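# Seat a matching bearing on a compatible plate's bore

## Task

Some plate and bearing combinations do not fit each other. Using the drawing's requirements, pick one plate and one bearing that suit each other, and set that bearing onto the bore of that plate while the plate sits upright. The attempt fails if a bearing ever touches any other plate while centred over that plate's bore, even for an instant. Do not disturb the press, which sits inside a transparent guard, and make sure the gauge is idle at the end.

## Robot and tools

Robot: two UR12e-style arms, left_arm and right_arm, each with a 140 mm two-finger gripper whose fingers can fold at a hinge if pushed. Scene frame: origin at table-top height, midway between the arms' nominal bases. +z is up, +x points out over the table, and left_arm is on the +y side. Image left and right do not follow the arm names. The real bases sit at left_arm (+0.055, +0.547, +0.009) and right_arm (+0.006, -0.686, +0.009) m. In the gripper frame the fingers point along +z and open and close along y. end_effector_position is the pinch point between closed pads. Fingertips reach about 33 mm beyond it, or about 9 mm when fully open.

execute_actions takes actions: a list holding one action, or none. An empty list returns camera images, and cameras can also request them by name (cam_low, cam_nest, cam_left_wrist, cam_right_wrist, or "all"). An action can have rows, steps, until and a device key such as gauge. rows is up to 15 rows, each applied for one 1/30 s control step. Each row is one flat list of 18 numbers in [-1, 1] covering both arms. The order is left_arm's six joints (shoulder pan, shoulder lift, elbow, wrist 1, wrist 2, wrist 3), then its gripper position, force_limit and speed, then the same nine for right_arm. Joint numbers are offsets, not poses. They count from the Joint targets as they stood when the call began, not from the previous row. The scale is 1.0 = 1.481 rad for the two shoulder joints and 2.222 rad for the other four. Sending 0 for every joint of an arm holds it at its targets. Stated joint ranges are ±6.283 rad, except the elbow at ±3.142. A request more than 0.010 rad outward past a limit is refused, and "joint sent to its limit" flags clamping. steps runs 1 to 450, default 15, and must be at least the row count. After the last row, arms keep heading for that row's targets. until ends an action early on gauge fields, using "=", "!=", "<", "<=", ">", ">=". A number always needs a comparison.

Gripper values are absolute settings, not offsets. position: +1 is fully open (140 mm), the pads meet near -0.8, and -1 closes until blocked. force_limit runs from -1 (about 14 N) to +1 (about 58 N). speed runs from -1 (about 30 mm/s) to +1 (about 250 mm/s), and faster closes grip harder. To leave a gripper unchanged, resend its last three numbers. A 0 counts as a real command. A grip is confirmed when object_status reads 2. The codes are 0 moving, 1 blocked while opening, 2 blocked while closing, and 3 at target or pads met. position_measured is in counts: 3 is open, about 139 is 60 mm, and 230 is pads touching. Grip near the fingertip quarter of the pads. Deeper grips can fold the fingers and hold narrow parts poorly. Pressing fingertips into a surface also folds them.

move drives all joints along synchronised paths toward target. target is either one 18-number row, laid out as above as offsets from the Joint targets, or a list of up to 15 rows, all measured from those same starting targets. speed is in rad/s for the joint with the farthest to travel: 0.01 to 3.14, default 0.5. blend is a corner radius in rad, and 0 means stop at each target. stop_force, 4 to 120 N, ends an arm's path when its wrist sensor feels that much opposing push. Use it with a low speed when approaching contact, and leave it out when backing off something. zero (default true) re-zeroes the sensor before the move. blocking=false returns early. It cannot be combined with stop_force, and rows or other moves are refused until the move has ended. The move: line reports done, off_target, moving, held or fault. Moves do not avoid obstacles or the other arm.

wait runs the scene for seconds (0 to 10). stop brakes a running move. zoom_image enlarges a region [x0, y0, x1, y1] in pixels, at most 504 on a side, of a camera's newest image. show_instructions displays the reference drawing. zero_wrist_force takes arm. read_manual gives licence text only. finished_scene takes scene (1 or 2) and cannot be undone.

Gauge: a flat plate under a lens. It measures one round piece lying flat and still, centred within 40 mm. A plate with a bearing pressed in counts as one piece. Send {"gauge": {"measure": true}} and keep the robot and all other parts away from under the lens. A reading finishes about 12 s later, when readings increases. The fields no_1 to no_5 give millimetre values for the drawing's numbered requirements, with 0.000 meaning nothing was found. message can say measure_taken or a refusal reason. {"gauge": {"stop": true}} aborts a reading. Leave the gauge idle when done.

Results list each gripper's position, quaternion and velocities in the scene frame, accurate to a few cm. They also give Joint positions, velocities, torques and Joint targets per arm in column order, wrist force and torque in the end-effector axes, and tool status. "joint command not followed" means the clearance check between the arms altered commands.

Cautions: keep parts on the table and never drop them from height. Avoid collisions between the arms or against fixed items, including the guarded press. A force near 150 N or a joint torque at its load limit (wrist joints 51.3 N m) stops the arm for 10 s. Long stretched or loaded holds heat the motors, and a MOTOR HOT warning can come before a brake stop. Never let a wrong bearing rest centred on a wrong plate's bore, even briefly. The robot keeps running while you think, and loose parts may be nudged at random.

Each tool is called after "Call:" by a JSON object that holds its "name" and its "arguments", one argument or row to a line.

Reference images:

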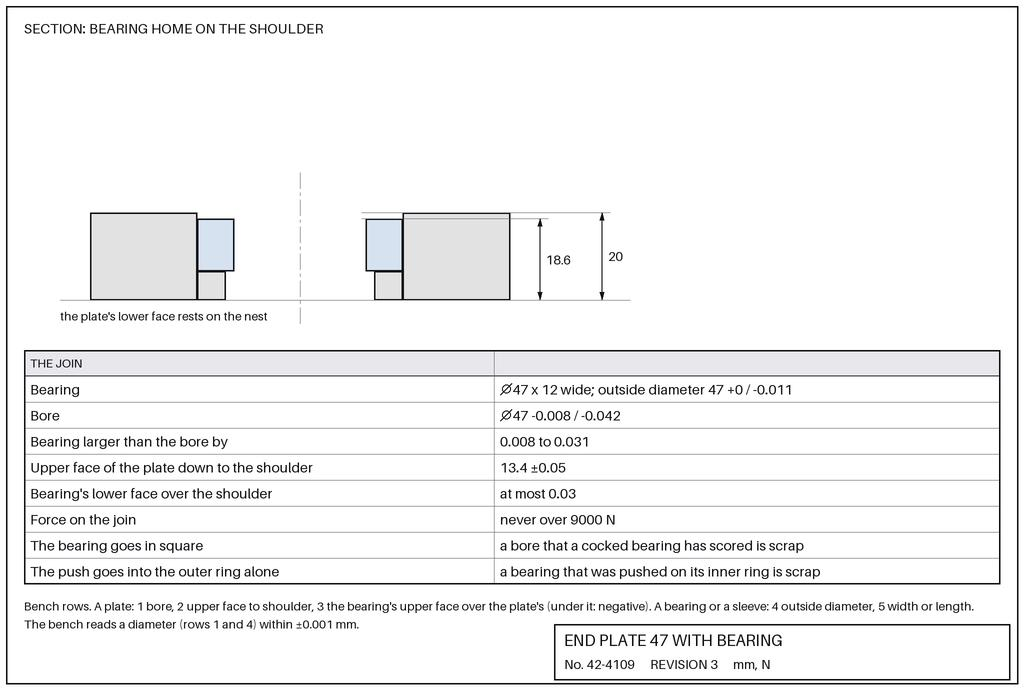

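## Session

Call:
{"name": "execute_actions", "arguments": {
  "actions": []
}}

Scene clock: 0.00 s.
left_arm: end_effector_position=(+0.9259, +0.6386, +0.2143) position_measured=3 object_status=3 end_effector_quat_wxyz=(-0.204, +0.933, -0.020, +0.296) | right_arm: end_effector_position=(+0.7269, -0.7035, +0.2114) position_measured=3 object_status=3 end_effector_quat_wxyz=(-0.427, +0.587, +0.669, +0.161)
Joint positions: left_arm=[-0.309 -1.36 2.091 -2.82 -1.022 -3.259] | right_arm=[-0.476 -1.106 1.532 -1.137 -1.105 0.729]
Joint velocities: within noise
Joint torques (N m): no reading
Wrist force (N): no reading
Wrist torque (N m): no reading
Wrist force, peak (N): no reading
Joint targets: left_arm=[-0.309 -1.360 2.091 -2.820 -1.022 -3.259] | right_arm=[-0.476 -1.106 1.532 -1.137 -1.105 0.729]
Tool commands: left_gripper/position=+1.0 left_gripper/force_limit=+1.0 left_gripper/speed=+1.0 right_gripper/position=+1.0 right_gripper/force_limit=+1.0 right_gripper/speed=+1.0
gauge: message=nothing_yet readings=0 no_1=0.000 no_2=0.000 no_3=0.000 no_4=0.000 no_5=0.000

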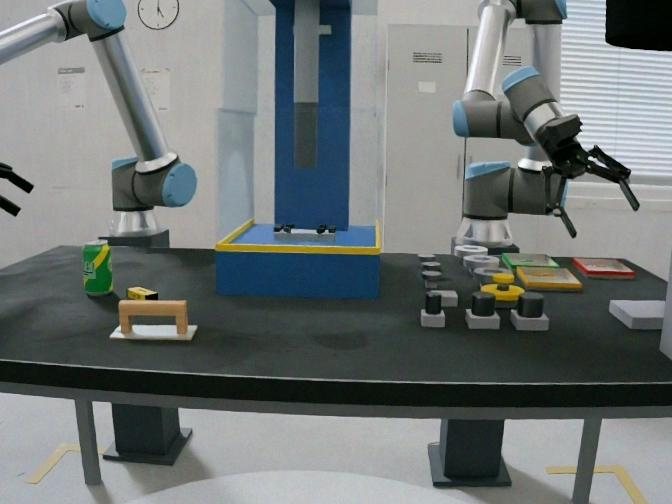

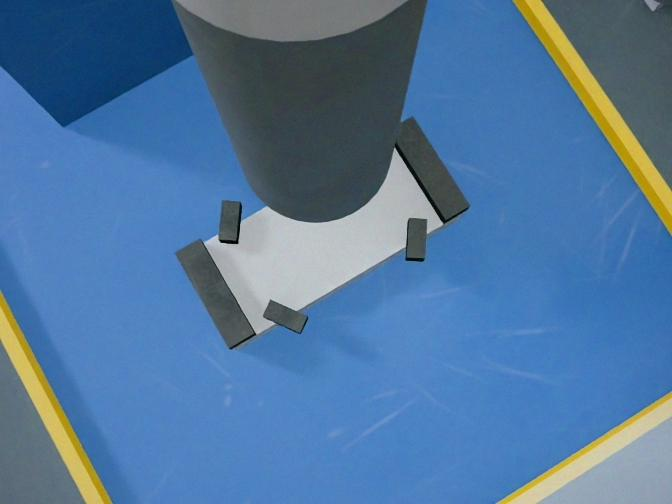

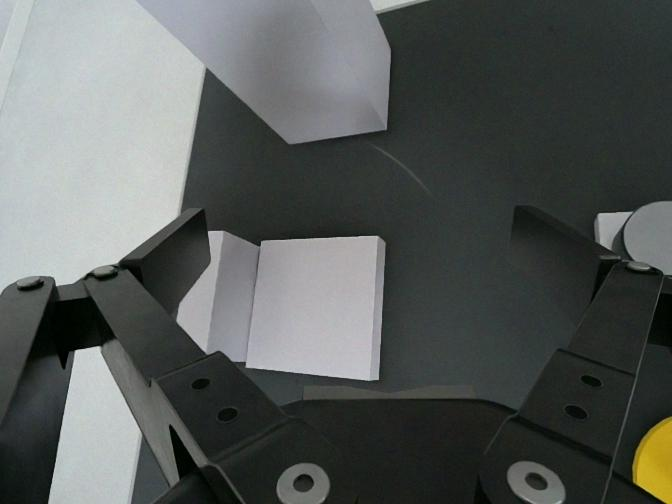

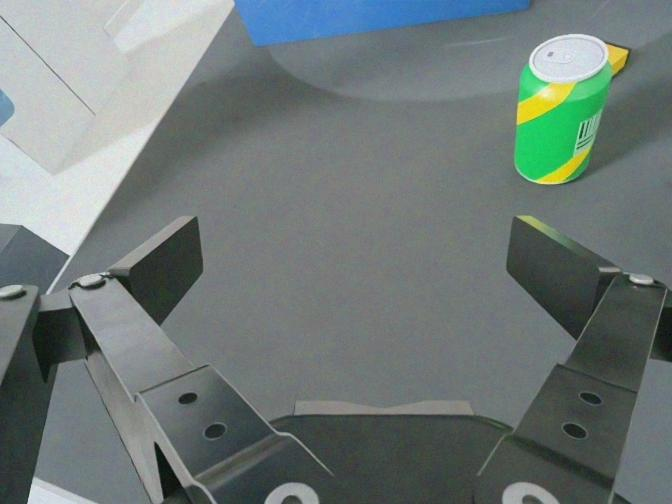

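Call:
{"name": "zoom_image", "arguments": {
  "camera": "cam_low",
  "region": [400, 220, 672, 360]
}}

Scaled by 1.853 from the camera's 672x504 image, which has a finer 960x720 frame.

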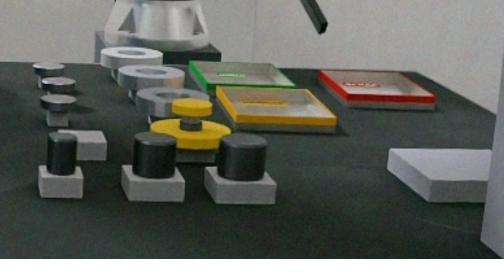

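Call:
{"name": "move", "arguments": {
  "target": [-0.1972,-0.2383,-0.126,0.5184,-0.247,0.0527,1,1,1,0,0,0,0,0,0,1,1,1],
  "cameras": ["cam_left_wrist"]
}}

Call:
{"name": "zoom_image", "arguments": {
  "camera": "cam_left_wrist",
  "region": [84, 0, 588, 380]
}}

Scene clock: 49.13 s.
left_arm: end_effector_position=(+0.6498, +0.3507, +0.3997) position_measured=3 object_status=3 end_effector_quat_wxyz=(+0.000, +0.955, -0.296, +0.000) | right_arm: end_effector_position=(+0.7269, -0.7035, +0.2114) position_measured=3 object_status=3 end_effector_quat_wxyz=(-0.427, +0.587, +0.669, +0.161)
Joint positions: left_arm=[-0.601 -1.713 1.811 -1.668 -1.571 -3.142] | right_arm=[-0.476 -1.106 1.532 -1.137 -1.105 0.729]
Joint torques (N m): left_arm=[-18.42 -54.88 -55.25 -2.77 -3.7 3.58] | right_arm=[0.18 -81.75 -45.43 -0.99 0.91 -0.46]
Wrist force (N): left_arm=[-0.5 0.2 0.7] | right_arm=[0.0 0.2 0.3]
Wrist torque (N m): left_arm=[0.23 0.38 -0.21] | right_arm=[0.05 0.00 0.00]
Wrist force, peak (N): left_arm=[-1.5 1.5 -0.8] | right_arm=[0.2 0.6 0.5]
Joint targets: left_arm=[-0.601 -1.713 1.811 -1.668 -1.571 -3.142] | right_arm=[-0.476 -1.106 1.532 -1.137 -1.105 0.729]
gauge: message=nothing_yet readings=0 no_1=0.000 no_2=0.000 no_3=0.000 no_4=0.000 no_5=0.000
move: done
camera_calibration:
cam_left_wrist: T_world_to_cam=[[-0.565529, -0.824579, -0.0156906, 0.675218], [-0.773527, 0.523725, 0.356887, 0.172724], [-0.286064, 0.213967, -0.934016, 0.66334], [0, 0, 0, 1]] pos_world=[0.70522, 0.324378, 0.568521]
Images, in order (width x height): cam_left_wrist 672x504.

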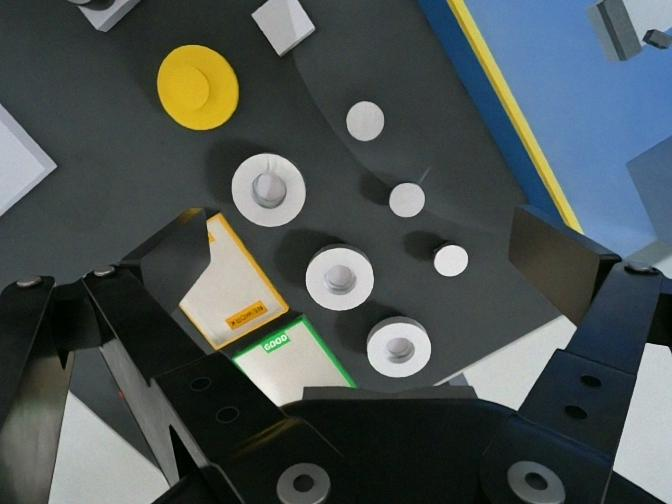

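Scaled by 1.000.

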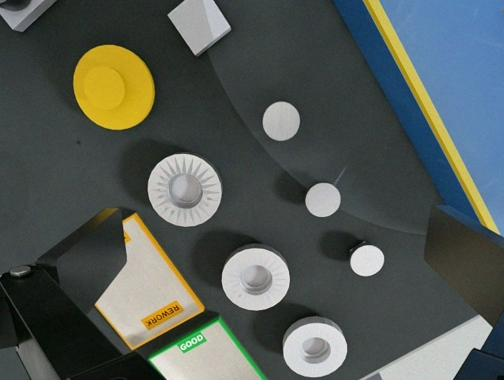

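Call:
{"name": "zoom_image", "arguments": {
  "camera": "cam_left_wrist",
  "region": [225, 90, 365, 230]
}}

Call:
{"name": "zoom_image", "arguments": {
  "camera": "cam_left_wrist",
  "region": [300, 235, 440, 375]
}}

Call:
{"name": "zoom_image", "arguments": {
  "camera": "cam_left_wrist",
  "region": [335, 90, 475, 280]
}}

Scaled by 3.600 from the camera's 672x504 image, which has a finer 960x720 frame.

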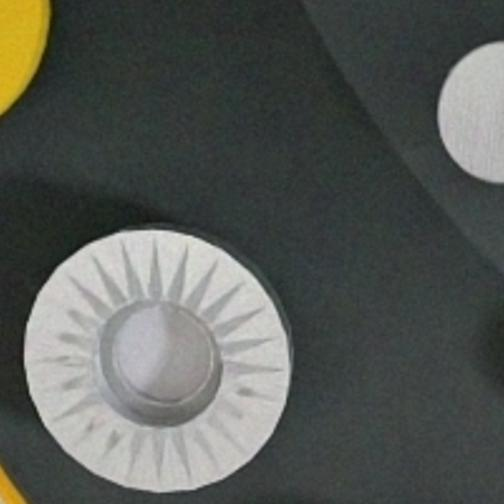

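Scaled by 3.600 from the camera's 672x504 image, which has a finer 960x720 frame.

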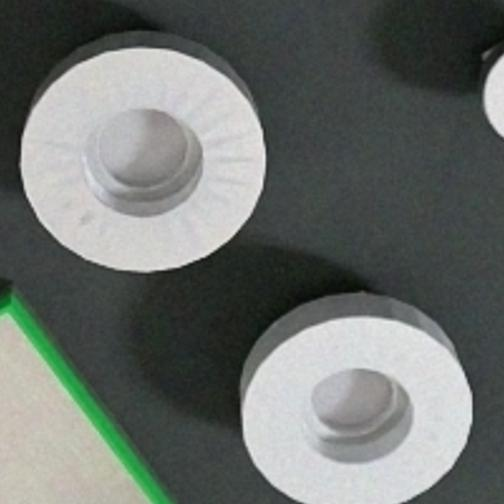

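Scaled by 2.653 from the camera's 672x504 image, which has a finer 960x720 frame.

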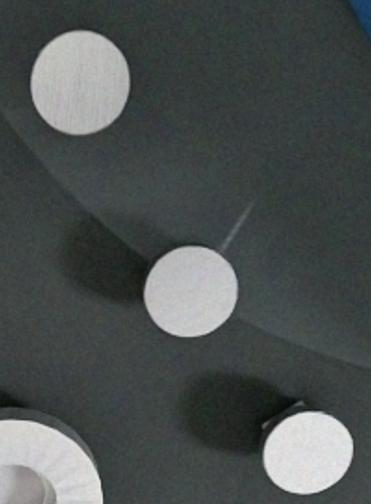

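Call:
{"name": "execute_actions", "arguments": {
  "actions": [],
  "cameras": ["cam_low"]
}}

Call:
{"name": "zoom_image", "arguments": {
  "camera": "cam_low",
  "region": [410, 230, 560, 340]
}}

Call:
{"name": "zoom_image", "arguments": {
  "camera": "cam_low",
  "region": [520, 0, 672, 380]
}}

Scene clock: 90.53 s.
left_arm: end_effector_position=(+0.6498, +0.3506, +0.3997) position_measured=3 object_status=3 end_effector_quat_wxyz=(+0.000, +0.955, -0.296, +0.000) | right_arm: end_effector_position=(+0.7269, -0.7035, +0.2114) position_measured=3 object_status=3 end_effector_quat_wxyz=(-0.427, +0.587, +0.669, +0.161)
Joint positions: left_arm=[-0.601 -1.713 1.811 -1.668 -1.571 -3.142] | right_arm=[-0.476 -1.106 1.532 -1.137 -1.105 0.729]
Joint velocities: within noise
Joint torques (N m): left_arm=[-14.55 -54.86 -54.6 -3.68 -3.28 2.89] | right_arm=[-1.43 -82.77 -45.72 -0.98 0.51 -0.69]
Wrist force (N): left_arm=[-0.5 -0.1 0.7] | right_arm=[0.0 0.4 0.1]
Wrist torque (N m): left_arm=[0.18 0.38 -0.21] | right_arm=[0.10 0.00 0.00]
Wrist force, peak (N): left_arm=[-0.9 0.1 1.1] | right_arm=[-0.2 0.7 0.2]
Joint targets: left_arm=[-0.601 -1.713 1.811 -1.668 -1.571 -3.142] | right_arm=[-0.476 -1.106 1.532 -1.137 -1.105 0.729]
Tool commands: left_gripper/position=+1.0 left_gripper/force_limit=+1.0 left_gripper/speed=+1.0 right_gripper/position=+1.0 right_gripper/force_limit=+1.0 right_gripper/speed=+1.0
gauge: message=nothing_yet readings=0 no_1=0.000 no_2=0.000 no_3=0.000 no_4=0.000 no_5=0.000
Images, in order (width x height): cam_low 672x504.

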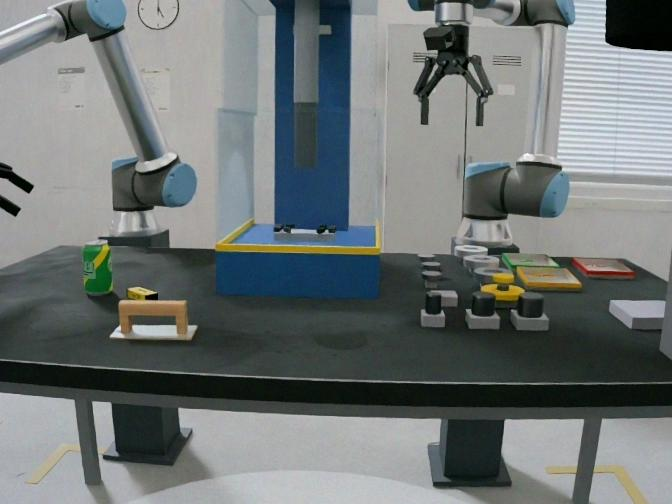

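Scaled by 3.360 from the camera's 672x504 image, which has a finer 960x720 frame.

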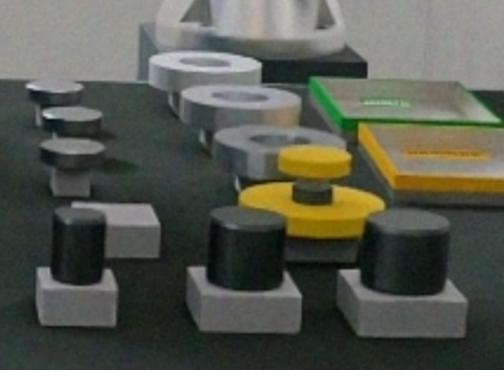

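Scaled by 1.326 from the camera's 672x504 image, which has a finer 960x720 frame.

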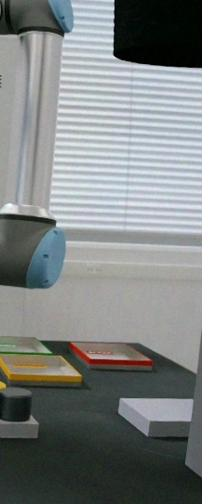

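Call:
{"name": "move", "arguments": {
  "target": [0.0198,-0.1508,0.2352,-0.1351,0,-0.2571,1,-1,0,0,0,0,0,0,0,1,1,1],
  "cameras": ["cam_left_wrist"]
}}

Scene clock: 125.70 s.
left_arm: end_effector_position=(+0.5093, +0.4620, +0.2004) position_measured=3 object_status=3 end_effector_quat_wxyz=(+0.000, +1.000, +0.000, +0.000) | right_arm: end_effector_position=(+0.7269, -0.7035, +0.2114) position_measured=3 object_status=3 end_effector_quat_wxyz=(-0.427, +0.587, +0.669, +0.161)
Joint positions: left_arm=[-0.571 -1.936 2.333 -1.968 -1.571 -3.713] | right_arm=[-0.476 -1.106 1.532 -1.137 -1.105 0.729]
Joint torques (N m): left_arm=[19.69 -31.05 -39.41 -8.25 -3.18 -4.26] | right_arm=[1.22 -82.31 -45.68 -1.2 0.26 -0.85]
Wrist force (N): left_arm=[-0.2 -0.1 0.0] | right_arm=[0.1 0.5 -0.1]
Wrist torque (N m): left_arm=[0.08 0.29 -0.05] | right_arm=[0.10 -0.01 0.00]
Wrist force, peak (N): left_arm=[-1.7 -1.1 2.3] | right_arm=[-0.2 0.6 -0.1]
Joint targets: left_arm=[-0.571 -1.936 2.333 -1.968 -1.571 -3.713] | right_arm=[-0.476 -1.106 1.532 -1.137 -1.105 0.729]
gauge: message=nothing_yet readings=0 no_1=0.000 no_2=0.000 no_3=0.000 no_4=0.000 no_5=0.000
move: done
camera_calibration:
cam_left_wrist: T_world_to_cam=[[-0.000890063, -0.999879, -0.0154989, 0.477853], [-0.934491, -0.00468574, 0.355956, 0.403173], [-0.355986, 0.0148004, -0.934374, 0.540926], [0, 0, 0, 1]] pos_world=[0.569749, 0.471678, 0.369322]
Images, in order (width x height): cam_left_wrist 672x504.

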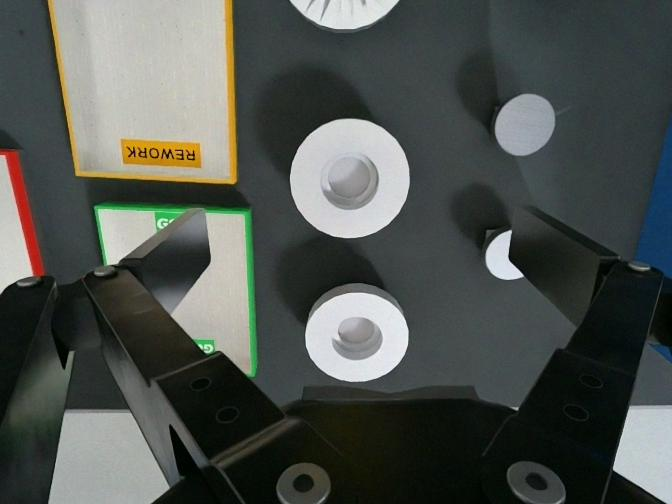

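Call:
{"name": "move", "arguments": {
  "target": [0.0031,0.1357,0.0815,-0.1719,0,0.0021,1,0.3,-1,0,0,0,0,0,0,1,1,1]
}}

Call:
{"name": "move", "arguments": {
  "target": [0,0,0,0,0,0,-1,0.3,-1,0,0,0,0,0,0,1,1,1],
  "cameras": ["cam_left_wrist"]
}}

Scene clock: 150.37 s.
left_arm: end_effector_position=(+0.5082, +0.4651, +0.0520) position_measured=3 object_status=3 end_effector_quat_wxyz=(+0.000, +1.000, +0.000, +0.000) | right_arm: end_effector_position=(+0.7269, -0.7035, +0.2114) position_measured=3 object_status=3 end_effector_quat_wxyz=(-0.427, +0.587, +0.669, +0.161)
Joint positions: left_arm=[-0.567 -1.736 2.514 -2.35 -1.571 -3.708] | right_arm=[-0.476 -1.106 1.532 -1.137 -1.105 0.729]
Joint torques (N m): left_arm=[19.07 -12.79 -29.42 -7.65 -2.96 3.58] | right_arm=[-0.05 -81.02 -46.16 -1.05 0.63 -0.81]
Wrist force (N): left_arm=[-0.5 0.3 -0.2] | right_arm=[-0.1 0.3 0.0]
Wrist torque (N m): left_arm=[0.24 0.33 -0.23] | right_arm=[0.07 0.02 0.00]
Wrist force, peak (N): left_arm=[-0.5 -0.1 -2.2] | right_arm=[0.4 0.5 -0.1]
Joint targets: left_arm=[-0.567 -1.735 2.514 -2.350 -1.571 -3.708] | right_arm=[-0.476 -1.106 1.532 -1.137 -1.105 0.729]
gauge: message=nothing_yet readings=0 no_1=0.000 no_2=0.000 no_3=0.000 no_4=0.000 no_5=0.000
move: done

Scene clock: 152.60 s.
left_arm: end_effector_position=(+0.5081, +0.4651, +0.0519) position_measured=85 object_status=0 end_effector_quat_wxyz=(+0.000, +1.000, +0.000, +0.000) | right_arm: end_effector_position=(+0.7269, -0.7035, +0.2114) position_measured=3 object_status=3 end_effector_quat_wxyz=(-0.427, +0.587, +0.669, +0.161)
Joint positions: left_arm=[-0.567 -1.735 2.514 -2.35 -1.571 -3.708] | right_arm=[-0.476 -1.106 1.532 -1.137 -1.105 0.729]
Joint torques (N m): left_arm=[16.79 -13.87 -29.76 -6.3 -2.8 3.6] | right_arm=[0.57 -81.73 -45.09 -0.98 0.4 -0.55]
Wrist force (N): left_arm=[-4.1 -2.3 -22.9] | right_arm=[0.0 0.3 -0.1]
Wrist torque (N m): left_arm=[0.41 0.22 -0.21] | right_arm=[0.05 0.00 0.00]
Wrist force, peak (N): left_arm=[-5.4 -3.4 -24.7] | right_arm=[0.3 0.5 -0.1]
Joint targets: left_arm=[-0.567 -1.735 2.514 -2.350 -1.571 -3.708] | right_arm=[-0.476 -1.106 1.532 -1.137 -1.105 0.729]
gauge: message=nothing_yet readings=0 no_1=0.000 no_2=0.000 no_3=0.000 no_4=0.000 no_5=0.000
move: done
camera_calibration:
cam_left_wrist: T_world_to_cam=[[-0.00070401, -0.999879, -0.0155693, 0.478461], [-0.934458, -0.00488601, 0.35604, 0.454947], [-0.356073, 0.0147995, -0.934341, 0.401836], [0, 0, 0, 1]] pos_world=[0.568549, 0.474679, 0.220922]
Images, in order (width x height): cam_left_wrist 672x504.

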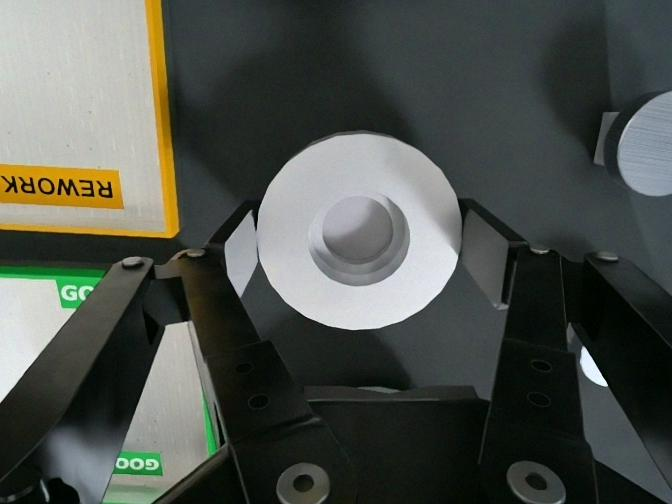

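Call:
{"name": "move", "arguments": {
  "target": [
    [0,-0.1347,-0.0818,0.1719,0,0,-1,0.3,-1,0,0,0,0,0,0,1,1,1],
    [0.2431,0.036,-0.1813,0.1573,0,0.9,-1,0.3,-1,0,0,0,0,0,0,1,1,1]
  ],
  "speed": [0.3,0.8]
}}

Call:
{"name": "move", "arguments": {
  "target": [0,0,0,0,0,0.676,-1,0.3,-1,0,0,0,0,0,0,1,1,1],
  "speed": 0.8,
  "cameras": ["cam_left_wrist","cam_low"]
}}

Scene clock: 182.67 s.
left_arm: end_effector_position=(+0.6501, +0.6002, +0.2200) position_measured=85 object_status=2 end_effector_quat_wxyz=(+0.000, +0.682, -0.731, +0.000) | right_arm: end_effector_position=(+0.7269, -0.7035, +0.2114) position_measured=3 object_status=3 end_effector_quat_wxyz=(-0.427, +0.587, +0.669, +0.161)
Joint positions: left_arm=[-0.207 -1.682 2.112 -2 -1.571 -1.709] | right_arm=[-0.476 -1.106 1.532 -1.137 -1.105 0.729]
Joint torques (N m): left_arm=[20.14 -28.82 -53.26 -8.48 -2.83 3.49] | right_arm=[-0.9 -80.96 -45.31 -0.87 0.18 -0.77]
Wrist force (N): left_arm=[0.3 -0.1 3.6] | right_arm=[-0.1 0.1 0.0]
Wrist torque (N m): left_arm=[0.16 0.16 -0.10] | right_arm=[0.02 0.02 0.00]
Wrist force, peak (N): left_arm=[-4.1 -2.3 -23.4] | right_arm=[-0.2 0.7 -0.2]
Joint targets: left_arm=[-0.207 -1.682 2.112 -2.000 -1.571 -1.708] | right_arm=[-0.476 -1.106 1.532 -1.137 -1.105 0.729]
gauge: message=nothing_yet readings=0 no_1=0.000 no_2=0.000 no_3=0.000 no_4=0.000 no_5=0.000
move: done

Scene clock: 185.23 s.
left_arm: end_effector_position=(+0.6501, +0.6002, +0.2200) position_measured=85 object_status=2 end_effector_quat_wxyz=(+0.000, +0.000, +1.000, +0.000) | right_arm: end_effector_position=(+0.7269, -0.7035, +0.2114) position_measured=3 object_status=3 end_effector_quat_wxyz=(-0.427, +0.587, +0.669, +0.161)
Joint positions: left_arm=[-0.207 -1.682 2.112 -2 -1.571 -0.207] | right_arm=[-0.476 -1.106 1.532 -1.137 -1.105 0.729]
Joint torques (N m): left_arm=[18.65 -29.79 -52.75 -8.18 -2.46 3.91] | right_arm=[0.5 -82.25 -45.49 -1.05 0.37 -0.44]
Wrist force (N): left_arm=[0.2 -0.4 3.6] | right_arm=[0.1 0.3 0.1]
Wrist torque (N m): left_arm=[0.09 0.18 -0.07] | right_arm=[0.06 -0.01 0.00]
Wrist force, peak (N): left_arm=[-0.1 0.2 4.2] | right_arm=[0.0 0.5 -0.1]
Joint targets: left_arm=[-0.207 -1.682 2.112 -2.000 -1.571 -0.206] | right_arm=[-0.476 -1.106 1.532 -1.137 -1.105 0.729]
gauge: message=nothing_yet readings=0 no_1=0.000 no_2=0.000 no_3=0.000 no_4=0.000 no_5=0.000
move: done
camera_calibration:
cam_left_wrist: T_world_to_cam=[[0.000695128, 0.999883, -0.0152534, -0.584931], [0.934378, 0.00478508, 0.356251, -0.692337], [0.356283, -0.0145001, -0.934266, 0.161836], [0, 0, 0, 1]] pos_world=[0.589652, 0.590522, 0.388921]
Images, in order (width x height): cam_low 672x504, cam_left_wrist 672x504.

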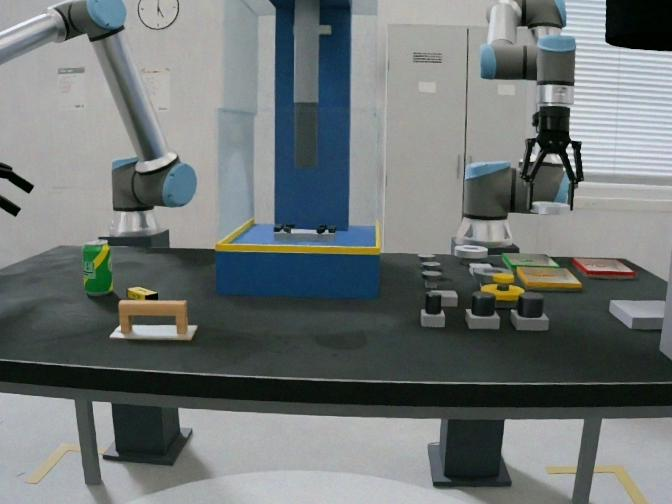

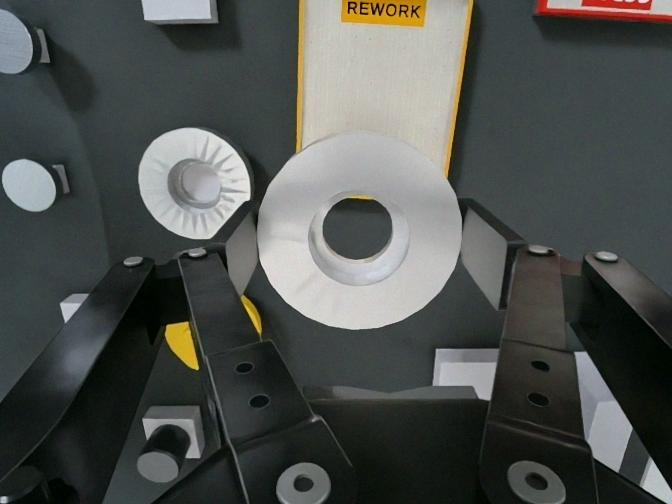

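Call:
{"name": "move", "arguments": {
  "target": [
    [0.0151,0.1819,0.0119,-0.1331,0,-0.6968,-1,0.3,-1,0,0,0,0,0,0,1,1,1],
    [0.1564,0.3732,-0.1669,-0.082,0,-0.6027,-1,0.3,-1,0,0,0,0,0,0,1,1,1]
  ],
  "speed": [0.8,0.3],
  "stop_force": 30,
  "cameras": ["cam_low","cam_left_wrist"]
}}

Scene clock: 224.27 s.
left_arm: end_effector_position=(+0.9002, +0.7423, +0.0749) position_measured=85 object_status=2 end_effector_quat_wxyz=(+0.000, +0.707, -0.707, +0.000) | right_arm: end_effector_position=(+0.7269, -0.7035, +0.2114) position_measured=3 object_status=3 end_effector_quat_wxyz=(-0.427, +0.587, +0.669, +0.161)
Joint positions: left_arm=[0.025 -1.129 1.741 -2.183 -1.571 -1.546] | right_arm=[-0.476 -1.106 1.532 -1.137 -1.105 0.729]
Joint torques (N m): left_arm=[18.17 -77.13 -49.1 -3.25 -2.32 3.62] | right_arm=[-0.18 -81.84 -44.74 -0.94 0.06 -0.68]
Wrist force (N): left_arm=[-0.3 -0.5 4.7] | right_arm=[0.0 0.2 -0.1]
Wrist torque (N m): left_arm=[0.07 0.42 -0.19] | right_arm=[0.04 0.00 0.00]
Wrist force, peak (N): left_arm=[-2.2 -1.5 4.8] | right_arm=[-0.1 0.6 -0.3]
Joint targets: left_arm=[0.025 -1.129 1.741 -2.183 -1.571 -1.546] | right_arm=[-0.476 -1.106 1.532 -1.137 -1.105 0.729]
gauge: message=nothing_yet readings=0 no_1=0.000 no_2=0.000 no_3=0.000 no_4=0.000 no_5=0.000
move: done
camera_calibration:
cam_left_wrist: T_world_to_cam=[[-0.999877, 0.00074416, -0.0156624, 0.912979], [-0.00488637, 0.934345, 0.356335, -0.719429], [0.0148993, 0.356368, -0.934227, -0.028725], [0, 0, 0, 1]] pos_world=[0.909779, 0.681752, 0.243822]
Images, in order (width x height): cam_low 672x504, cam_left_wrist 672x504.

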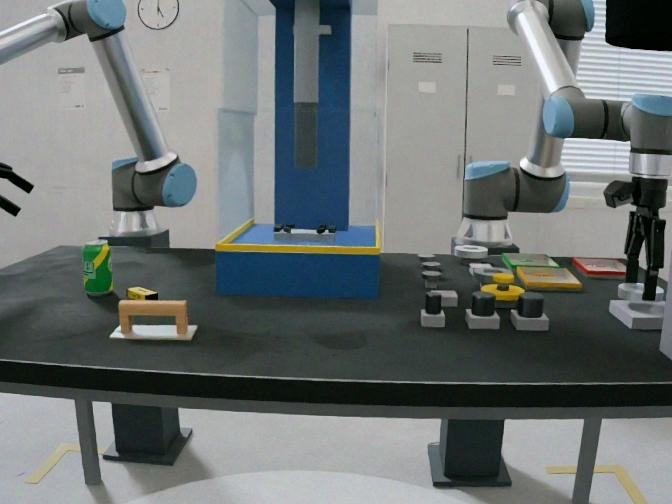

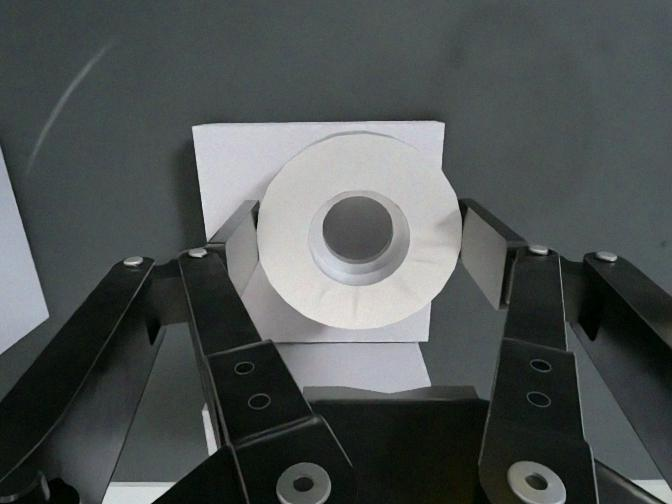

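Call:
{"name": "move", "arguments": {
  "target": [0,0.0269,0.0108,-0.0287,0,0,-1,0.3,-1,0,0,0,0,0,0,1,1,1],
  "speed": 0.03,
  "stop_force": 6
}}

Scene clock: 240.87 s.
left_arm: end_effector_position=(+0.9005, +0.7423, +0.0555) position_measured=85 object_status=2 end_effector_quat_wxyz=(+0.000, +0.707, -0.707, +0.000) | right_arm: end_effector_position=(+0.7269, -0.7035, +0.2114) position_measured=3 object_status=3 end_effector_quat_wxyz=(-0.427, +0.587, +0.669, +0.161)
Joint positions: left_arm=[0.025 -1.11 1.752 -2.213 -1.571 -1.546] | right_arm=[-0.476 -1.106 1.532 -1.137 -1.105 0.729]
Joint torques (N m): left_arm=[12.06 -103.21 -47.69 -3.9 -2.23 3.4] | right_arm=[-1.01 -82.95 -45.07 -1.05 0.16 -0.76]
Wrist force (N): left_arm=[-0.6 -0.6 3.8] | right_arm=[0.2 0.3 -0.3]
Wrist torque (N m): left_arm=[0.09 0.43 -0.18] | right_arm=[0.06 -0.04 -0.01]
Wrist force, peak (N): left_arm=[2.6 13.9 -34.3] | right_arm=[-0.1 0.6 0.0]
Joint targets: left_arm=[0.025 -1.110 1.752 -2.213 -1.571 -1.546] | right_arm=[-0.476 -1.106 1.532 -1.137 -1.105 0.729]
gauge: message=nothing_yet readings=0 no_1=0.000 no_2=0.000 no_3=0.000 no_4=0.000 no_5=0.000
move: contact (left_arm); left_arm: the wrist 1 is farthest, 0.033 rad from its target

Call:
{"name": "move", "arguments": {
  "target": [0,0.004,0.0016,-0.0043,0,0,-1,0.3,-1,0,0,0,0,0,0,1,1,1],
  "speed": 0.01,
  "stop_force": 4
}}

Call:
{"name": "move", "arguments": {
  "target": [0,0,0,0,0,0,1,0.3,-1,0,0,0,0,0,0,1,1,1]
}}

Scene clock: 253.20 s.
left_arm: end_effector_position=(+0.9006, +0.7423, +0.0554) position_measured=85 object_status=2 end_effector_quat_wxyz=(+0.000, +0.707, -0.707, +0.000) | right_arm: end_effector_position=(+0.7269, -0.7035, +0.2114) position_measured=3 object_status=3 end_effector_quat_wxyz=(-0.427, +0.587, +0.669, +0.161)
Joint positions: left_arm=[0.025 -1.11 1.752 -2.214 -1.571 -1.546] | right_arm=[-0.476 -1.106 1.532 -1.137 -1.105 0.729]
Joint torques (N m): left_arm=[-12.99 -98.18 -45.17 -3.18 -2.35 3.37] | right_arm=[0.73 -81.65 -44.62 -0.74 0.27 -0.85]
Wrist force (N): left_arm=[-0.1 0.9 -2.8] | right_arm=[-0.2 0.2 -0.1]
Wrist torque (N m): left_arm=[-0.22 0.35 -0.22] | right_arm=[0.05 0.04 -0.01]
Wrist force, peak (N): left_arm=[0.3 4.5 -8.7] | right_arm=[0.3 0.6 0.0]
Joint targets: left_arm=[0.025 -1.110 1.752 -2.214 -1.571 -1.546] | right_arm=[-0.476 -1.106 1.532 -1.137 -1.105 0.729]
gauge: message=nothing_yet readings=0 no_1=0.000 no_2=0.000 no_3=0.000 no_4=0.000 no_5=0.000
move: contact (left_arm)

Scene clock: 255.20 s.
left_arm: end_effector_position=(+0.9006, +0.7423, +0.0554) position_measured=3 object_status=0 end_effector_quat_wxyz=(+0.000, +0.707, -0.707, +0.000) | right_arm: end_effector_position=(+0.7269, -0.7035, +0.2114) position_measured=3 object_status=3 end_effector_quat_wxyz=(-0.427, +0.587, +0.669, +0.161)
Joint positions: left_arm=[0.025 -1.11 1.752 -2.214 -1.571 -1.546] | right_arm=[-0.476 -1.106 1.532 -1.137 -1.105 0.729]
Joint torques (N m): left_arm=[-12.3 -99.43 -46.76 -6.35 -2.59 3.4] | right_arm=[-1.39 -80.28 -45.74 -0.86 0.11 -0.74]
Wrist force (N): left_arm=[-0.4 -0.3 1.7] | right_arm=[-0.2 0.3 -0.1]
Wrist torque (N m): left_arm=[0.09 0.43 -0.20] | right_arm=[0.08 0.05 -0.01]
Wrist force, peak (N): left_arm=[-0.3 -0.3 4.6] | right_arm=[-0.1 0.6 -0.1]
Joint targets: left_arm=[0.025 -1.110 1.752 -2.214 -1.571 -1.546] | right_arm=[-0.476 -1.106 1.532 -1.137 -1.105 0.729]
gauge: message=nothing_yet readings=0 no_1=0.000 no_2=0.000 no_3=0.000 no_4=0.000 no_5=0.000
move: done

Call:
{"name": "move", "arguments": {
  "target": [
    [0,-0.0163,-0.0064,0.0179,0,0,1,0.3,-1,0,0,0,0,0,0,1,1,1],
    [-0.1415,-0.2045,0.1738,-0.037,0,-0.0942,1,0.3,-1,0,0,0,0,0,0,1,1,1],
    [-0.5172,-0.4506,0.214,0.0868,0,0.3623,1,0.3,-1,0,0,0,0,0,0,1,1,1]
  ],
  "speed": [0.1,0.5,0.8],
  "blend": [0,0.1,0]
}}

Call:
{"name": "execute_actions", "arguments": {
  "actions": [
    {"gauge":{"measure":true},"rows":[[0,0,0,0,0,0,0.175,-1,-1,0,0,0,0,0,0,1,1,1]],"steps":420,"until":{"gauge":{"readings":[">",0]}}}
  ],
  "cameras": ["cam_left_wrist"]
}}

Scene clock: 297.43 s.
left_arm: end_effector_position=(+0.5479, +0.3322, +0.1998) position_measured=3 object_status=3 end_effector_quat_wxyz=(+0.000, +0.000, +1.000, +0.000) | right_arm: end_effector_position=(+0.7269, -0.7035, +0.2114) position_measured=3 object_status=3 end_effector_quat_wxyz=(-0.427, +0.587, +0.669, +0.161)
Joint positions: left_arm=[-0.741 -1.777 2.228 -2.021 -1.571 -0.741] | right_arm=[-0.476 -1.106 1.532 -1.137 -1.105 0.729]
Joint torques (N m): left_arm=[-17.35 -44.75 -38 -2.74 -2.59 3.67] | right_arm=[-0.01 -82.15 -44.7 -1.11 -0.11 -0.51]
Wrist force (N): left_arm=[0.4 -0.2 0.1] | right_arm=[-0.1 0.2 -0.4]
Wrist torque (N m): left_arm=[0.16 0.13 -0.16] | right_arm=[0.05 0.01 0.00]
Wrist force, peak (N): left_arm=[-3.1 -1.9 1.9] | right_arm=[-0.3 0.7 -0.2]
Joint targets: left_arm=[-0.741 -1.777 2.228 -2.021 -1.571 -0.740] | right_arm=[-0.476 -1.106 1.532 -1.137 -1.105 0.729]
gauge: message=nothing_yet readings=0 no_1=0.000 no_2=0.000 no_3=0.000 no_4=0.000 no_5=0.000
move: done

Scene clock: 309.63 s.
left_arm: end_effector_position=(+0.5478, +0.3321, +0.1998) position_measured=107 object_status=3 end_effector_quat_wxyz=(+0.000, +0.000, +1.000, +0.000) | right_arm: end_effector_position=(+0.7269, -0.7035, +0.2114) position_measured=3 object_status=3 end_effector_quat_wxyz=(-0.427, +0.587, +0.669, +0.161)
Joint positions: left_arm=[-0.741 -1.777 2.228 -2.021 -1.571 -0.74] | right_arm=[-0.476 -1.106 1.532 -1.137 -1.105 0.729]
Joint torques (N m): left_arm=[-17.64 -44.29 -38.03 -3.15 -2.46 3.61] | right_arm=[-0.81 -82 -45.16 -1.09 -0.03 -0.98]
Wrist force (N): left_arm=[0.3 -0.1 -0.2] | right_arm=[-0.1 0.1 -0.2]
Wrist torque (N m): left_arm=[0.20 0.15 -0.16] | right_arm=[0.01 0.03 0.00]
Wrist force, peak (N): left_arm=[0.5 -0.1 -0.5] | right_arm=[0.4 0.3 -0.4]
Joint targets: left_arm=[-0.741 -1.777 2.228 -2.021 -1.571 -0.740] | right_arm=[-0.476 -1.106 1.532 -1.137 -1.105 0.729]
gauge: message=measure_taken readings=1 no_1=46.965 no_2=13.401 no_3=0.000 no_4=0.000 no_5=0.000
camera_calibration:
cam_left_wrist: T_world_to_cam=[[0.00112353, 0.999887, -0.0149831, -0.317409], [0.93449, 0.004284, 0.355963, -0.588092], [0.355987, -0.0144015, -0.93438, 0.175772], [0, 0, 0, 1]] pos_world=[0.487351, 0.322424, 0.368821]
Images, in order (width x height): cam_left_wrist 672x504.

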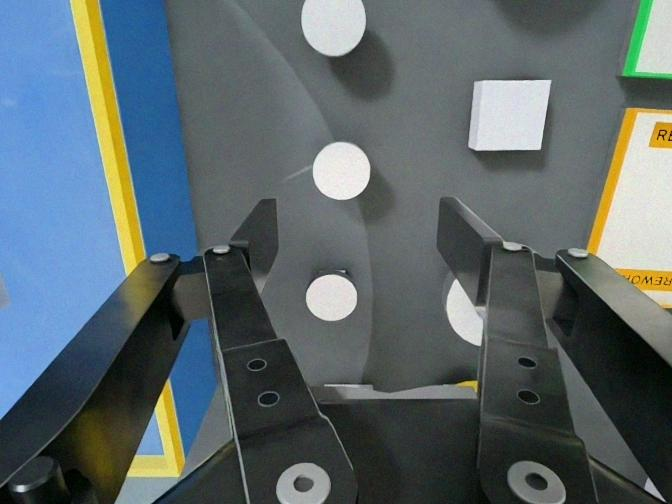

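Call:
{"name": "move", "arguments": {
  "target": [-0.0061,0.123,0.069,-0.1514,0,-0.0045,0.175,-1,-1,0,0,0,0,0,0,1,1,1],
  "stop_force": 12,
  "speed": 0.2
}}

Call:
{"name": "move", "arguments": {
  "target": [0,0,0,0,0,0,-1,-0.5,-1,0,0,0,0,0,0,1,1,1],
  "cameras": ["cam_left_wrist"]
}}

Scene clock: 339.83 s.
left_arm: end_effector_position=(+0.5462, +0.3274, +0.0573) position_measured=107 object_status=3 end_effector_quat_wxyz=(+0.000, +0.000, +1.000, +0.000) | right_arm: end_effector_position=(+0.7269, -0.7035, +0.2114) position_measured=3 object_status=3 end_effector_quat_wxyz=(-0.427, +0.587, +0.669, +0.161)
Joint positions: left_arm=[-0.75 -1.595 2.381 -2.357 -1.571 -0.75] | right_arm=[-0.476 -1.106 1.532 -1.137 -1.105 0.729]
Joint torques (N m): left_arm=[-18.49 -26.39 -29.35 -7.97 -2.05 -4.38] | right_arm=[-1.79 -82.52 -44.13 -1.05 -0.23 -0.86]
Wrist force (N): left_arm=[0.1 -0.6 -0.1] | right_arm=[0.2 0.3 0.0]
Wrist torque (N m): left_arm=[0.01 0.20 -0.04] | right_arm=[0.07 -0.04 -0.01]
Wrist force, peak (N): left_arm=[0.8 -0.9 0.9] | right_arm=[0.1 0.8 -0.2]
Joint targets: left_arm=[-0.750 -1.595 2.381 -2.357 -1.571 -0.750] | right_arm=[-0.476 -1.106 1.532 -1.137 -1.105 0.729]
gauge: message=measure_taken readings=1 no_1=46.965 no_2=13.401 no_3=0.000 no_4=0.000 no_5=0.000
move: done

Scene clock: 341.20 s.
left_arm: end_effector_position=(+0.5462, +0.3274, +0.0573) position_measured=160 object_status=0 end_effector_quat_wxyz=(+0.000, +0.000, +1.000, +0.000) | right_arm: end_effector_position=(+0.7269, -0.7035, +0.2114) position_measured=3 object_status=3 end_effector_quat_wxyz=(-0.427, +0.587, +0.669, +0.161)
Joint positions: left_arm=[-0.75 -1.595 2.381 -2.357 -1.571 -0.75] | right_arm=[-0.476 -1.106 1.532 -1.137 -1.105 0.729]
Joint torques (N m): left_arm=[-16.66 -26.34 -29.66 -7.23 -1.98 -4.18] | right_arm=[-0.41 -81.93 -45.05 -0.86 -0.13 -0.78]
Wrist force (N): left_arm=[3.0 1.7 -12.5] | right_arm=[0.1 0.2 -0.1]
Wrist torque (N m): left_arm=[-0.01 0.27 -0.04] | right_arm=[0.04 -0.01 -0.01]
Wrist force, peak (N): left_arm=[2.9 1.8 -12.7] | right_arm=[0.3 0.3 -0.4]
Joint targets: left_arm=[-0.750 -1.595 2.381 -2.357 -1.571 -0.750] | right_arm=[-0.476 -1.106 1.532 -1.137 -1.105 0.729]
gauge: message=measure_taken readings=1 no_1=46.965 no_2=13.401 no_3=0.000 no_4=0.000 no_5=0.000
move: done
camera_calibration:
cam_left_wrist: T_world_to_cam=[[0.00017519, 0.999879, -0.0155587, -0.314249], [0.934232, 0.00538561, 0.356625, -0.536065], [0.356666, -0.0145979, -0.934118, 0.0426458], [0, 0, 0, 1]] pos_world=[0.485654, 0.317721, 0.226121]
Images, in order (width x height): cam_left_wrist 672x504.

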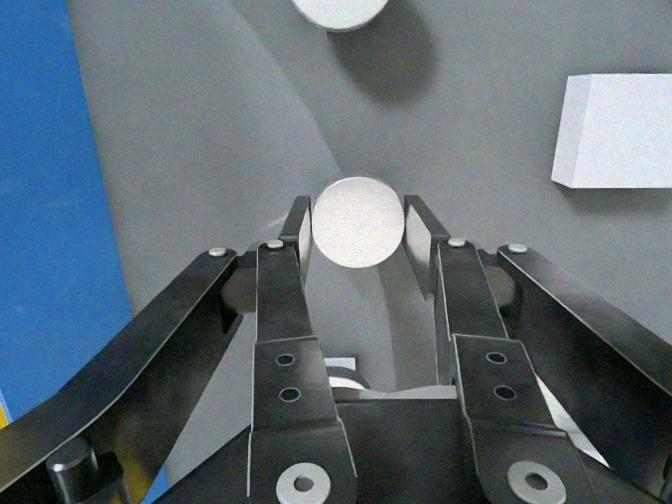

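Call:
{"name": "move", "arguments": {
  "target": [0.0061,-0.123,-0.069,0.1514,0,0.0045,-1,-0.5,-1,0,0,0,0,0,0,1,1,1],
  "speed": 0.2,
  "cameras": ["cam_low"]
}}

Call:
{"name": "zoom_image", "arguments": {
  "camera": "cam_low",
  "region": [400, 200, 500, 290]
}}

Scene clock: 362.07 s.
left_arm: end_effector_position=(+0.5478, +0.3321, +0.1998) position_measured=160 object_status=2 end_effector_quat_wxyz=(+0.000, +0.000, +1.000, +0.000) | right_arm: end_effector_position=(+0.7269, -0.7035, +0.2114) position_measured=3 object_status=3 end_effector_quat_wxyz=(-0.427, +0.587, +0.669, +0.161)
Joint positions: left_arm=[-0.741 -1.777 2.228 -2.021 -1.571 -0.74] | right_arm=[-0.476 -1.106 1.532 -1.137 -1.105 0.729]
Joint torques (N m): left_arm=[20.16 -46.92 -51.28 -3.28 -1.49 3.8] | right_arm=[-0.52 -82.21 -45.05 -1.37 -0.36 -0.78]
Wrist force (N): left_arm=[0.3 0.0 0.7] | right_arm=[0.2 0.4 -0.1]
Wrist torque (N m): left_arm=[0.22 0.14 -0.16] | right_arm=[0.08 -0.05 0.00]
Wrist force, peak (N): left_arm=[3.0 1.7 -13.0] | right_arm=[-0.1 0.4 -0.6]
Joint targets: left_arm=[-0.741 -1.777 2.228 -2.021 -1.571 -0.740] | right_arm=[-0.476 -1.106 1.532 -1.137 -1.105 0.729]
gauge: message=measure_taken readings=1 no_1=46.965 no_2=13.401 no_3=0.000 no_4=0.000 no_5=0.000
move: done
Images, in order (width x height): cam_low 672x504.

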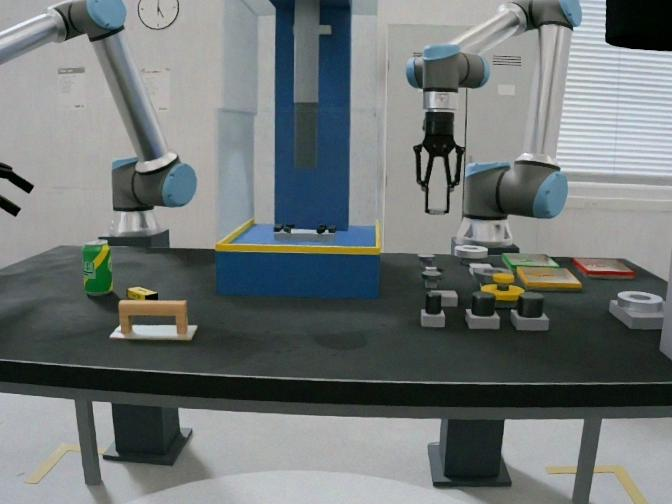

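Scaled by 5.040 from the camera's 672x504 image, which has a finer 960x720 frame.

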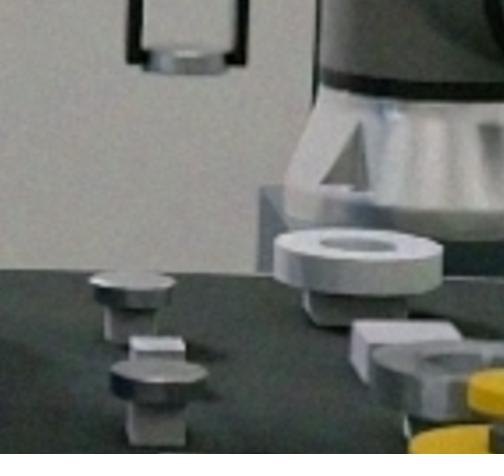

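Call:
{"name": "move", "arguments": {
  "target": [-0.0061,0.123,0.069,-0.1514,0,-0.0045,-1,-0.5,-1,0,0,0,0,0,0,1,1,1],
  "stop_force": 5,
  "speed": 0.1
}}

Scene clock: 390.73 s.
left_arm: end_effector_position=(+0.5462, +0.3274, +0.0573) position_measured=160 object_status=2 end_effector_quat_wxyz=(+0.000, +0.000, +1.000, +0.000) | right_arm: end_effector_position=(+0.7269, -0.7035, +0.2114) position_measured=3 object_status=3 end_effector_quat_wxyz=(-0.427, +0.587, +0.669, +0.161)
Joint positions: left_arm=[-0.75 -1.595 2.381 -2.357 -1.571 -0.75] | right_arm=[-0.476 -1.106 1.532 -1.137 -1.105 0.729]
Joint torques (N m): left_arm=[-17.96 -26.32 -29.08 -7.69 -1.37 -4.29] | right_arm=[-2.64 -82.06 -44.09 -1.03 -0.23 -0.82]
Wrist force (N): left_arm=[1.9 1.2 -5.3] | right_arm=[0.0 0.2 -0.2]
Wrist torque (N m): left_arm=[0.04 0.19 -0.03] | right_arm=[0.04 0.00 -0.01]
Wrist force, peak (N): left_arm=[1.8 1.2 -5.4] | right_arm=[0.3 0.4 -0.5]
Joint targets: left_arm=[-0.750 -1.595 2.381 -2.357 -1.571 -0.750] | right_arm=[-0.476 -1.106 1.532 -1.137 -1.105 0.729]
gauge: message=measure_taken readings=1 no_1=46.965 no_2=13.401 no_3=0.000 no_4=0.000 no_5=0.000
move: contact (left_arm)

Call:
{"name": "move", "arguments": {
  "target": [
    [0,0,0,0,0,0,0.175,-0.5,-0.7,0,0,0,0,0,0,1,1,1],
    [0.0061,-0.123,-0.069,0.1514,0,0.0045,0.175,-0.5,-0.7,0,0,0,0,0,0,1,1,1],
    [0.3818,0.123,-0.1093,0.0274,0,-0.4525,1,0.3,-0.5,0,0,0,0,0,0,1,1,1],
    [0.5233,0.3111,-0.2895,0.0822,0,-0.3582,1,0.3,-0.5,0,0,0,0,0,0,1,1,1],
    [0.5233,0.3275,-0.2831,0.0644,0,-0.3582,1,0.3,-0.5,0,0,0,0,0,0,1,1,1]
  ],
  "speed": [0.5,0.3,0.8,0.5,0.1],
  "blend": [0,0.05,0,0,0]
}}

Call:
{"name": "move", "arguments": {
  "target": [0,0,0,0,0,0,-1,0.3,-1,0,0,0,0,0,0,1,1,1]
}}

Scene clock: 415.83 s.
left_arm: end_effector_position=(+0.9009, +0.7423, +0.0559) position_measured=3 object_status=3 end_effector_quat_wxyz=(-0.001, +0.707, -0.707, +0.000) | right_arm: end_effector_position=(+0.7269, -0.7035, +0.2114) position_measured=3 object_status=3 end_effector_quat_wxyz=(-0.427, +0.587, +0.669, +0.161)
Joint positions: left_arm=[0.025 -1.11 1.752 -2.214 -1.571 -1.546] | right_arm=[-0.476 -1.106 1.532 -1.137 -1.105 0.729]
Joint torques (N m): left_arm=[19.38 -75.3 -33.16 -7.88 -1.41 3.83] | right_arm=[-0.36 -81.54 -43.8 -1.22 -0.52 -1.07]
Wrist force (N): left_arm=[-0.3 -0.1 1.8] | right_arm=[0.1 0.2 -0.2]
Wrist torque (N m): left_arm=[0.14 0.43 -0.20] | right_arm=[0.03 -0.03 -0.01]
Wrist force, peak (N): left_arm=[1.7 1.3 -5.7] | right_arm=[0.1 0.6 -0.5]
Joint targets: left_arm=[0.025 -1.110 1.752 -2.214 -1.571 -1.546] | right_arm=[-0.476 -1.106 1.532 -1.137 -1.105 0.729]
gauge: message=measure_taken readings=1 no_1=46.965 no_2=13.401 no_3=0.000 no_4=0.000 no_5=0.000
move: done

Scene clock: 418.07 s.
left_arm: end_effector_position=(+0.9009, +0.7423, +0.0558) position_measured=85 object_status=0 end_effector_quat_wxyz=(-0.001, +0.707, -0.707, +0.000) | right_arm: end_effector_position=(+0.7269, -0.7035, +0.2114) position_measured=3 object_status=3 end_effector_quat_wxyz=(-0.427, +0.587, +0.669, +0.161)
Joint positions: left_arm=[0.025 -1.11 1.752 -2.214 -1.571 -1.546] | right_arm=[-0.476 -1.106 1.532 -1.137 -1.105 0.729]
Joint torques (N m): left_arm=[17.53 -75.69 -34.75 -7.93 -1.49 3.72] | right_arm=[-0.92 -81.94 -43.44 -1.41 -0.64 -0.84]
Wrist force (N): left_arm=[1.1 8.6 -18.1] | right_arm=[-0.2 0.0 -0.3]
Wrist torque (N m): left_arm=[-0.03 0.40 -0.43] | right_arm=[-0.01 0.06 -0.01]
Wrist force, peak (N): left_arm=[1.4 9.0 -18.2] | right_arm=[0.2 0.5 -0.5]
Joint targets: left_arm=[0.025 -1.110 1.752 -2.214 -1.571 -1.546] | right_arm=[-0.476 -1.106 1.532 -1.137 -1.105 0.729]
gauge: message=measure_taken readings=1 no_1=46.965 no_2=13.401 no_3=0.000 no_4=0.000 no_5=0.000
move: done

Call:
{"name": "move", "arguments": {
  "target": [
    [0,-0.0163,-0.0064,0.0179,0,0,-1,0.3,-1,0,0,0,0,0,0,1,1,1],
    [-0.1415,-0.2045,0.1738,-0.037,0,-0.0942,-1,0.3,-1,0,0,0,0,0,0,1,1,1],
    [-0.3995,-0.5571,0.2615,0.1107,0,0.4406,-1,0.3,-1,0,0,0,0,0,0,1,1,1]
  ],
  "speed": [0.1,0.5,0.8],
  "blend": [0,0.1,0]
}}

Call:
{"name": "move", "arguments": {
  "target": [0,0.134,0.0815,-0.171,0,0,-1,0.3,-1,0,0,0,0,0,0,1,1,1],
  "speed": 0.1,
  "stop_force": 7,
  "cameras": ["cam_left_wrist"]
}}

Scene clock: 435.27 s.
left_arm: end_effector_position=(+0.5099, +0.4640, +0.2000) position_measured=85 object_status=2 end_effector_quat_wxyz=(+0.000, +0.000, +1.000, +0.000) | right_arm: end_effector_position=(+0.7269, -0.7035, +0.2114) position_measured=3 object_status=3 end_effector_quat_wxyz=(-0.427, +0.587, +0.669, +0.161)
Joint positions: left_arm=[-0.567 -1.935 2.333 -1.968 -1.571 -0.568] | right_arm=[-0.476 -1.106 1.532 -1.137 -1.105 0.729]
Joint torques (N m): left_arm=[-19.24 -32.93 -40.86 -3.11 -1.39 3.61] | right_arm=[-1.48 -81.22 -44.43 -0.96 -0.67 -1.04]
Wrist force (N): left_arm=[-0.5 0.0 3.5] | right_arm=[0.0 0.1 -0.1]
Wrist torque (N m): left_arm=[0.12 0.36 -0.19] | right_arm=[0.01 -0.01 -0.01]
Wrist force, peak (N): left_arm=[1.5 9.0 -18.5] | right_arm=[0.3 0.5 -0.4]
Joint targets: left_arm=[-0.567 -1.935 2.333 -1.968 -1.571 -0.567] | right_arm=[-0.476 -1.106 1.532 -1.137 -1.105 0.729]
gauge: message=measure_taken readings=1 no_1=46.965 no_2=13.401 no_3=0.000 no_4=0.000 no_5=0.000
move: done

Scene clock: 440.27 s.
left_arm: end_effector_position=(+0.5080, +0.4652, +0.0530) position_measured=85 object_status=2 end_effector_quat_wxyz=(+0.000, +0.000, +1.000, +0.000) | right_arm: end_effector_position=(+0.7269, -0.7035, +0.2114) position_measured=3 object_status=3 end_effector_quat_wxyz=(-0.427, +0.587, +0.669, +0.161)
Joint positions: left_arm=[-0.567 -1.738 2.514 -2.347 -1.571 -0.567] | right_arm=[-0.476 -1.106 1.532 -1.137 -1.105 0.729]
Joint torques (N m): left_arm=[-17.32 -38.58 -40.43 -2.65 -1.43 3.72] | right_arm=[-1.71 -81.39 -43.68 -0.96 -0.35 -0.84]
Wrist force (N): left_arm=[-1.4 0.0 -1.5] | right_arm=[-0.1 0.1 -0.3]
Wrist torque (N m): left_arm=[0.13 0.31 -0.21] | right_arm=[0.01 0.02 -0.01]
Wrist force, peak (N): left_arm=[2.3 1.7 -16.5] | right_arm=[0.2 0.6 -0.4]
Joint targets: left_arm=[-0.567 -1.738 2.514 -2.347 -1.571 -0.567] | right_arm=[-0.476 -1.106 1.532 -1.137 -1.105 0.729]
gauge: message=measure_taken readings=1 no_1=46.965 no_2=13.401 no_3=0.000 no_4=0.000 no_5=0.000
move: contact (left_arm)
camera_calibration:
cam_left_wrist: T_world_to_cam=[[-0.000195559, 0.999885, -0.0151627, -0.451917], [0.93441, 0.00558364, 0.356155, -0.499779], [0.356199, -0.0140985, -0.934304, 0.0543448], [0, 0, 0, 1]] pos_world=[0.447553, 0.455422, 0.221921]
Images, in order (width x height): cam_left_wrist 672x504.

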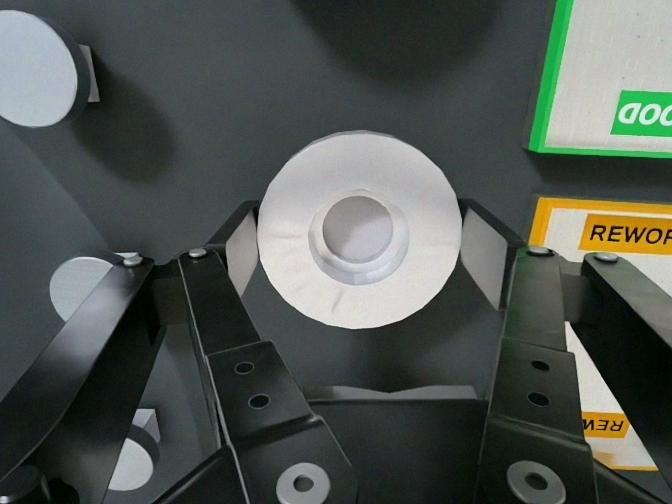

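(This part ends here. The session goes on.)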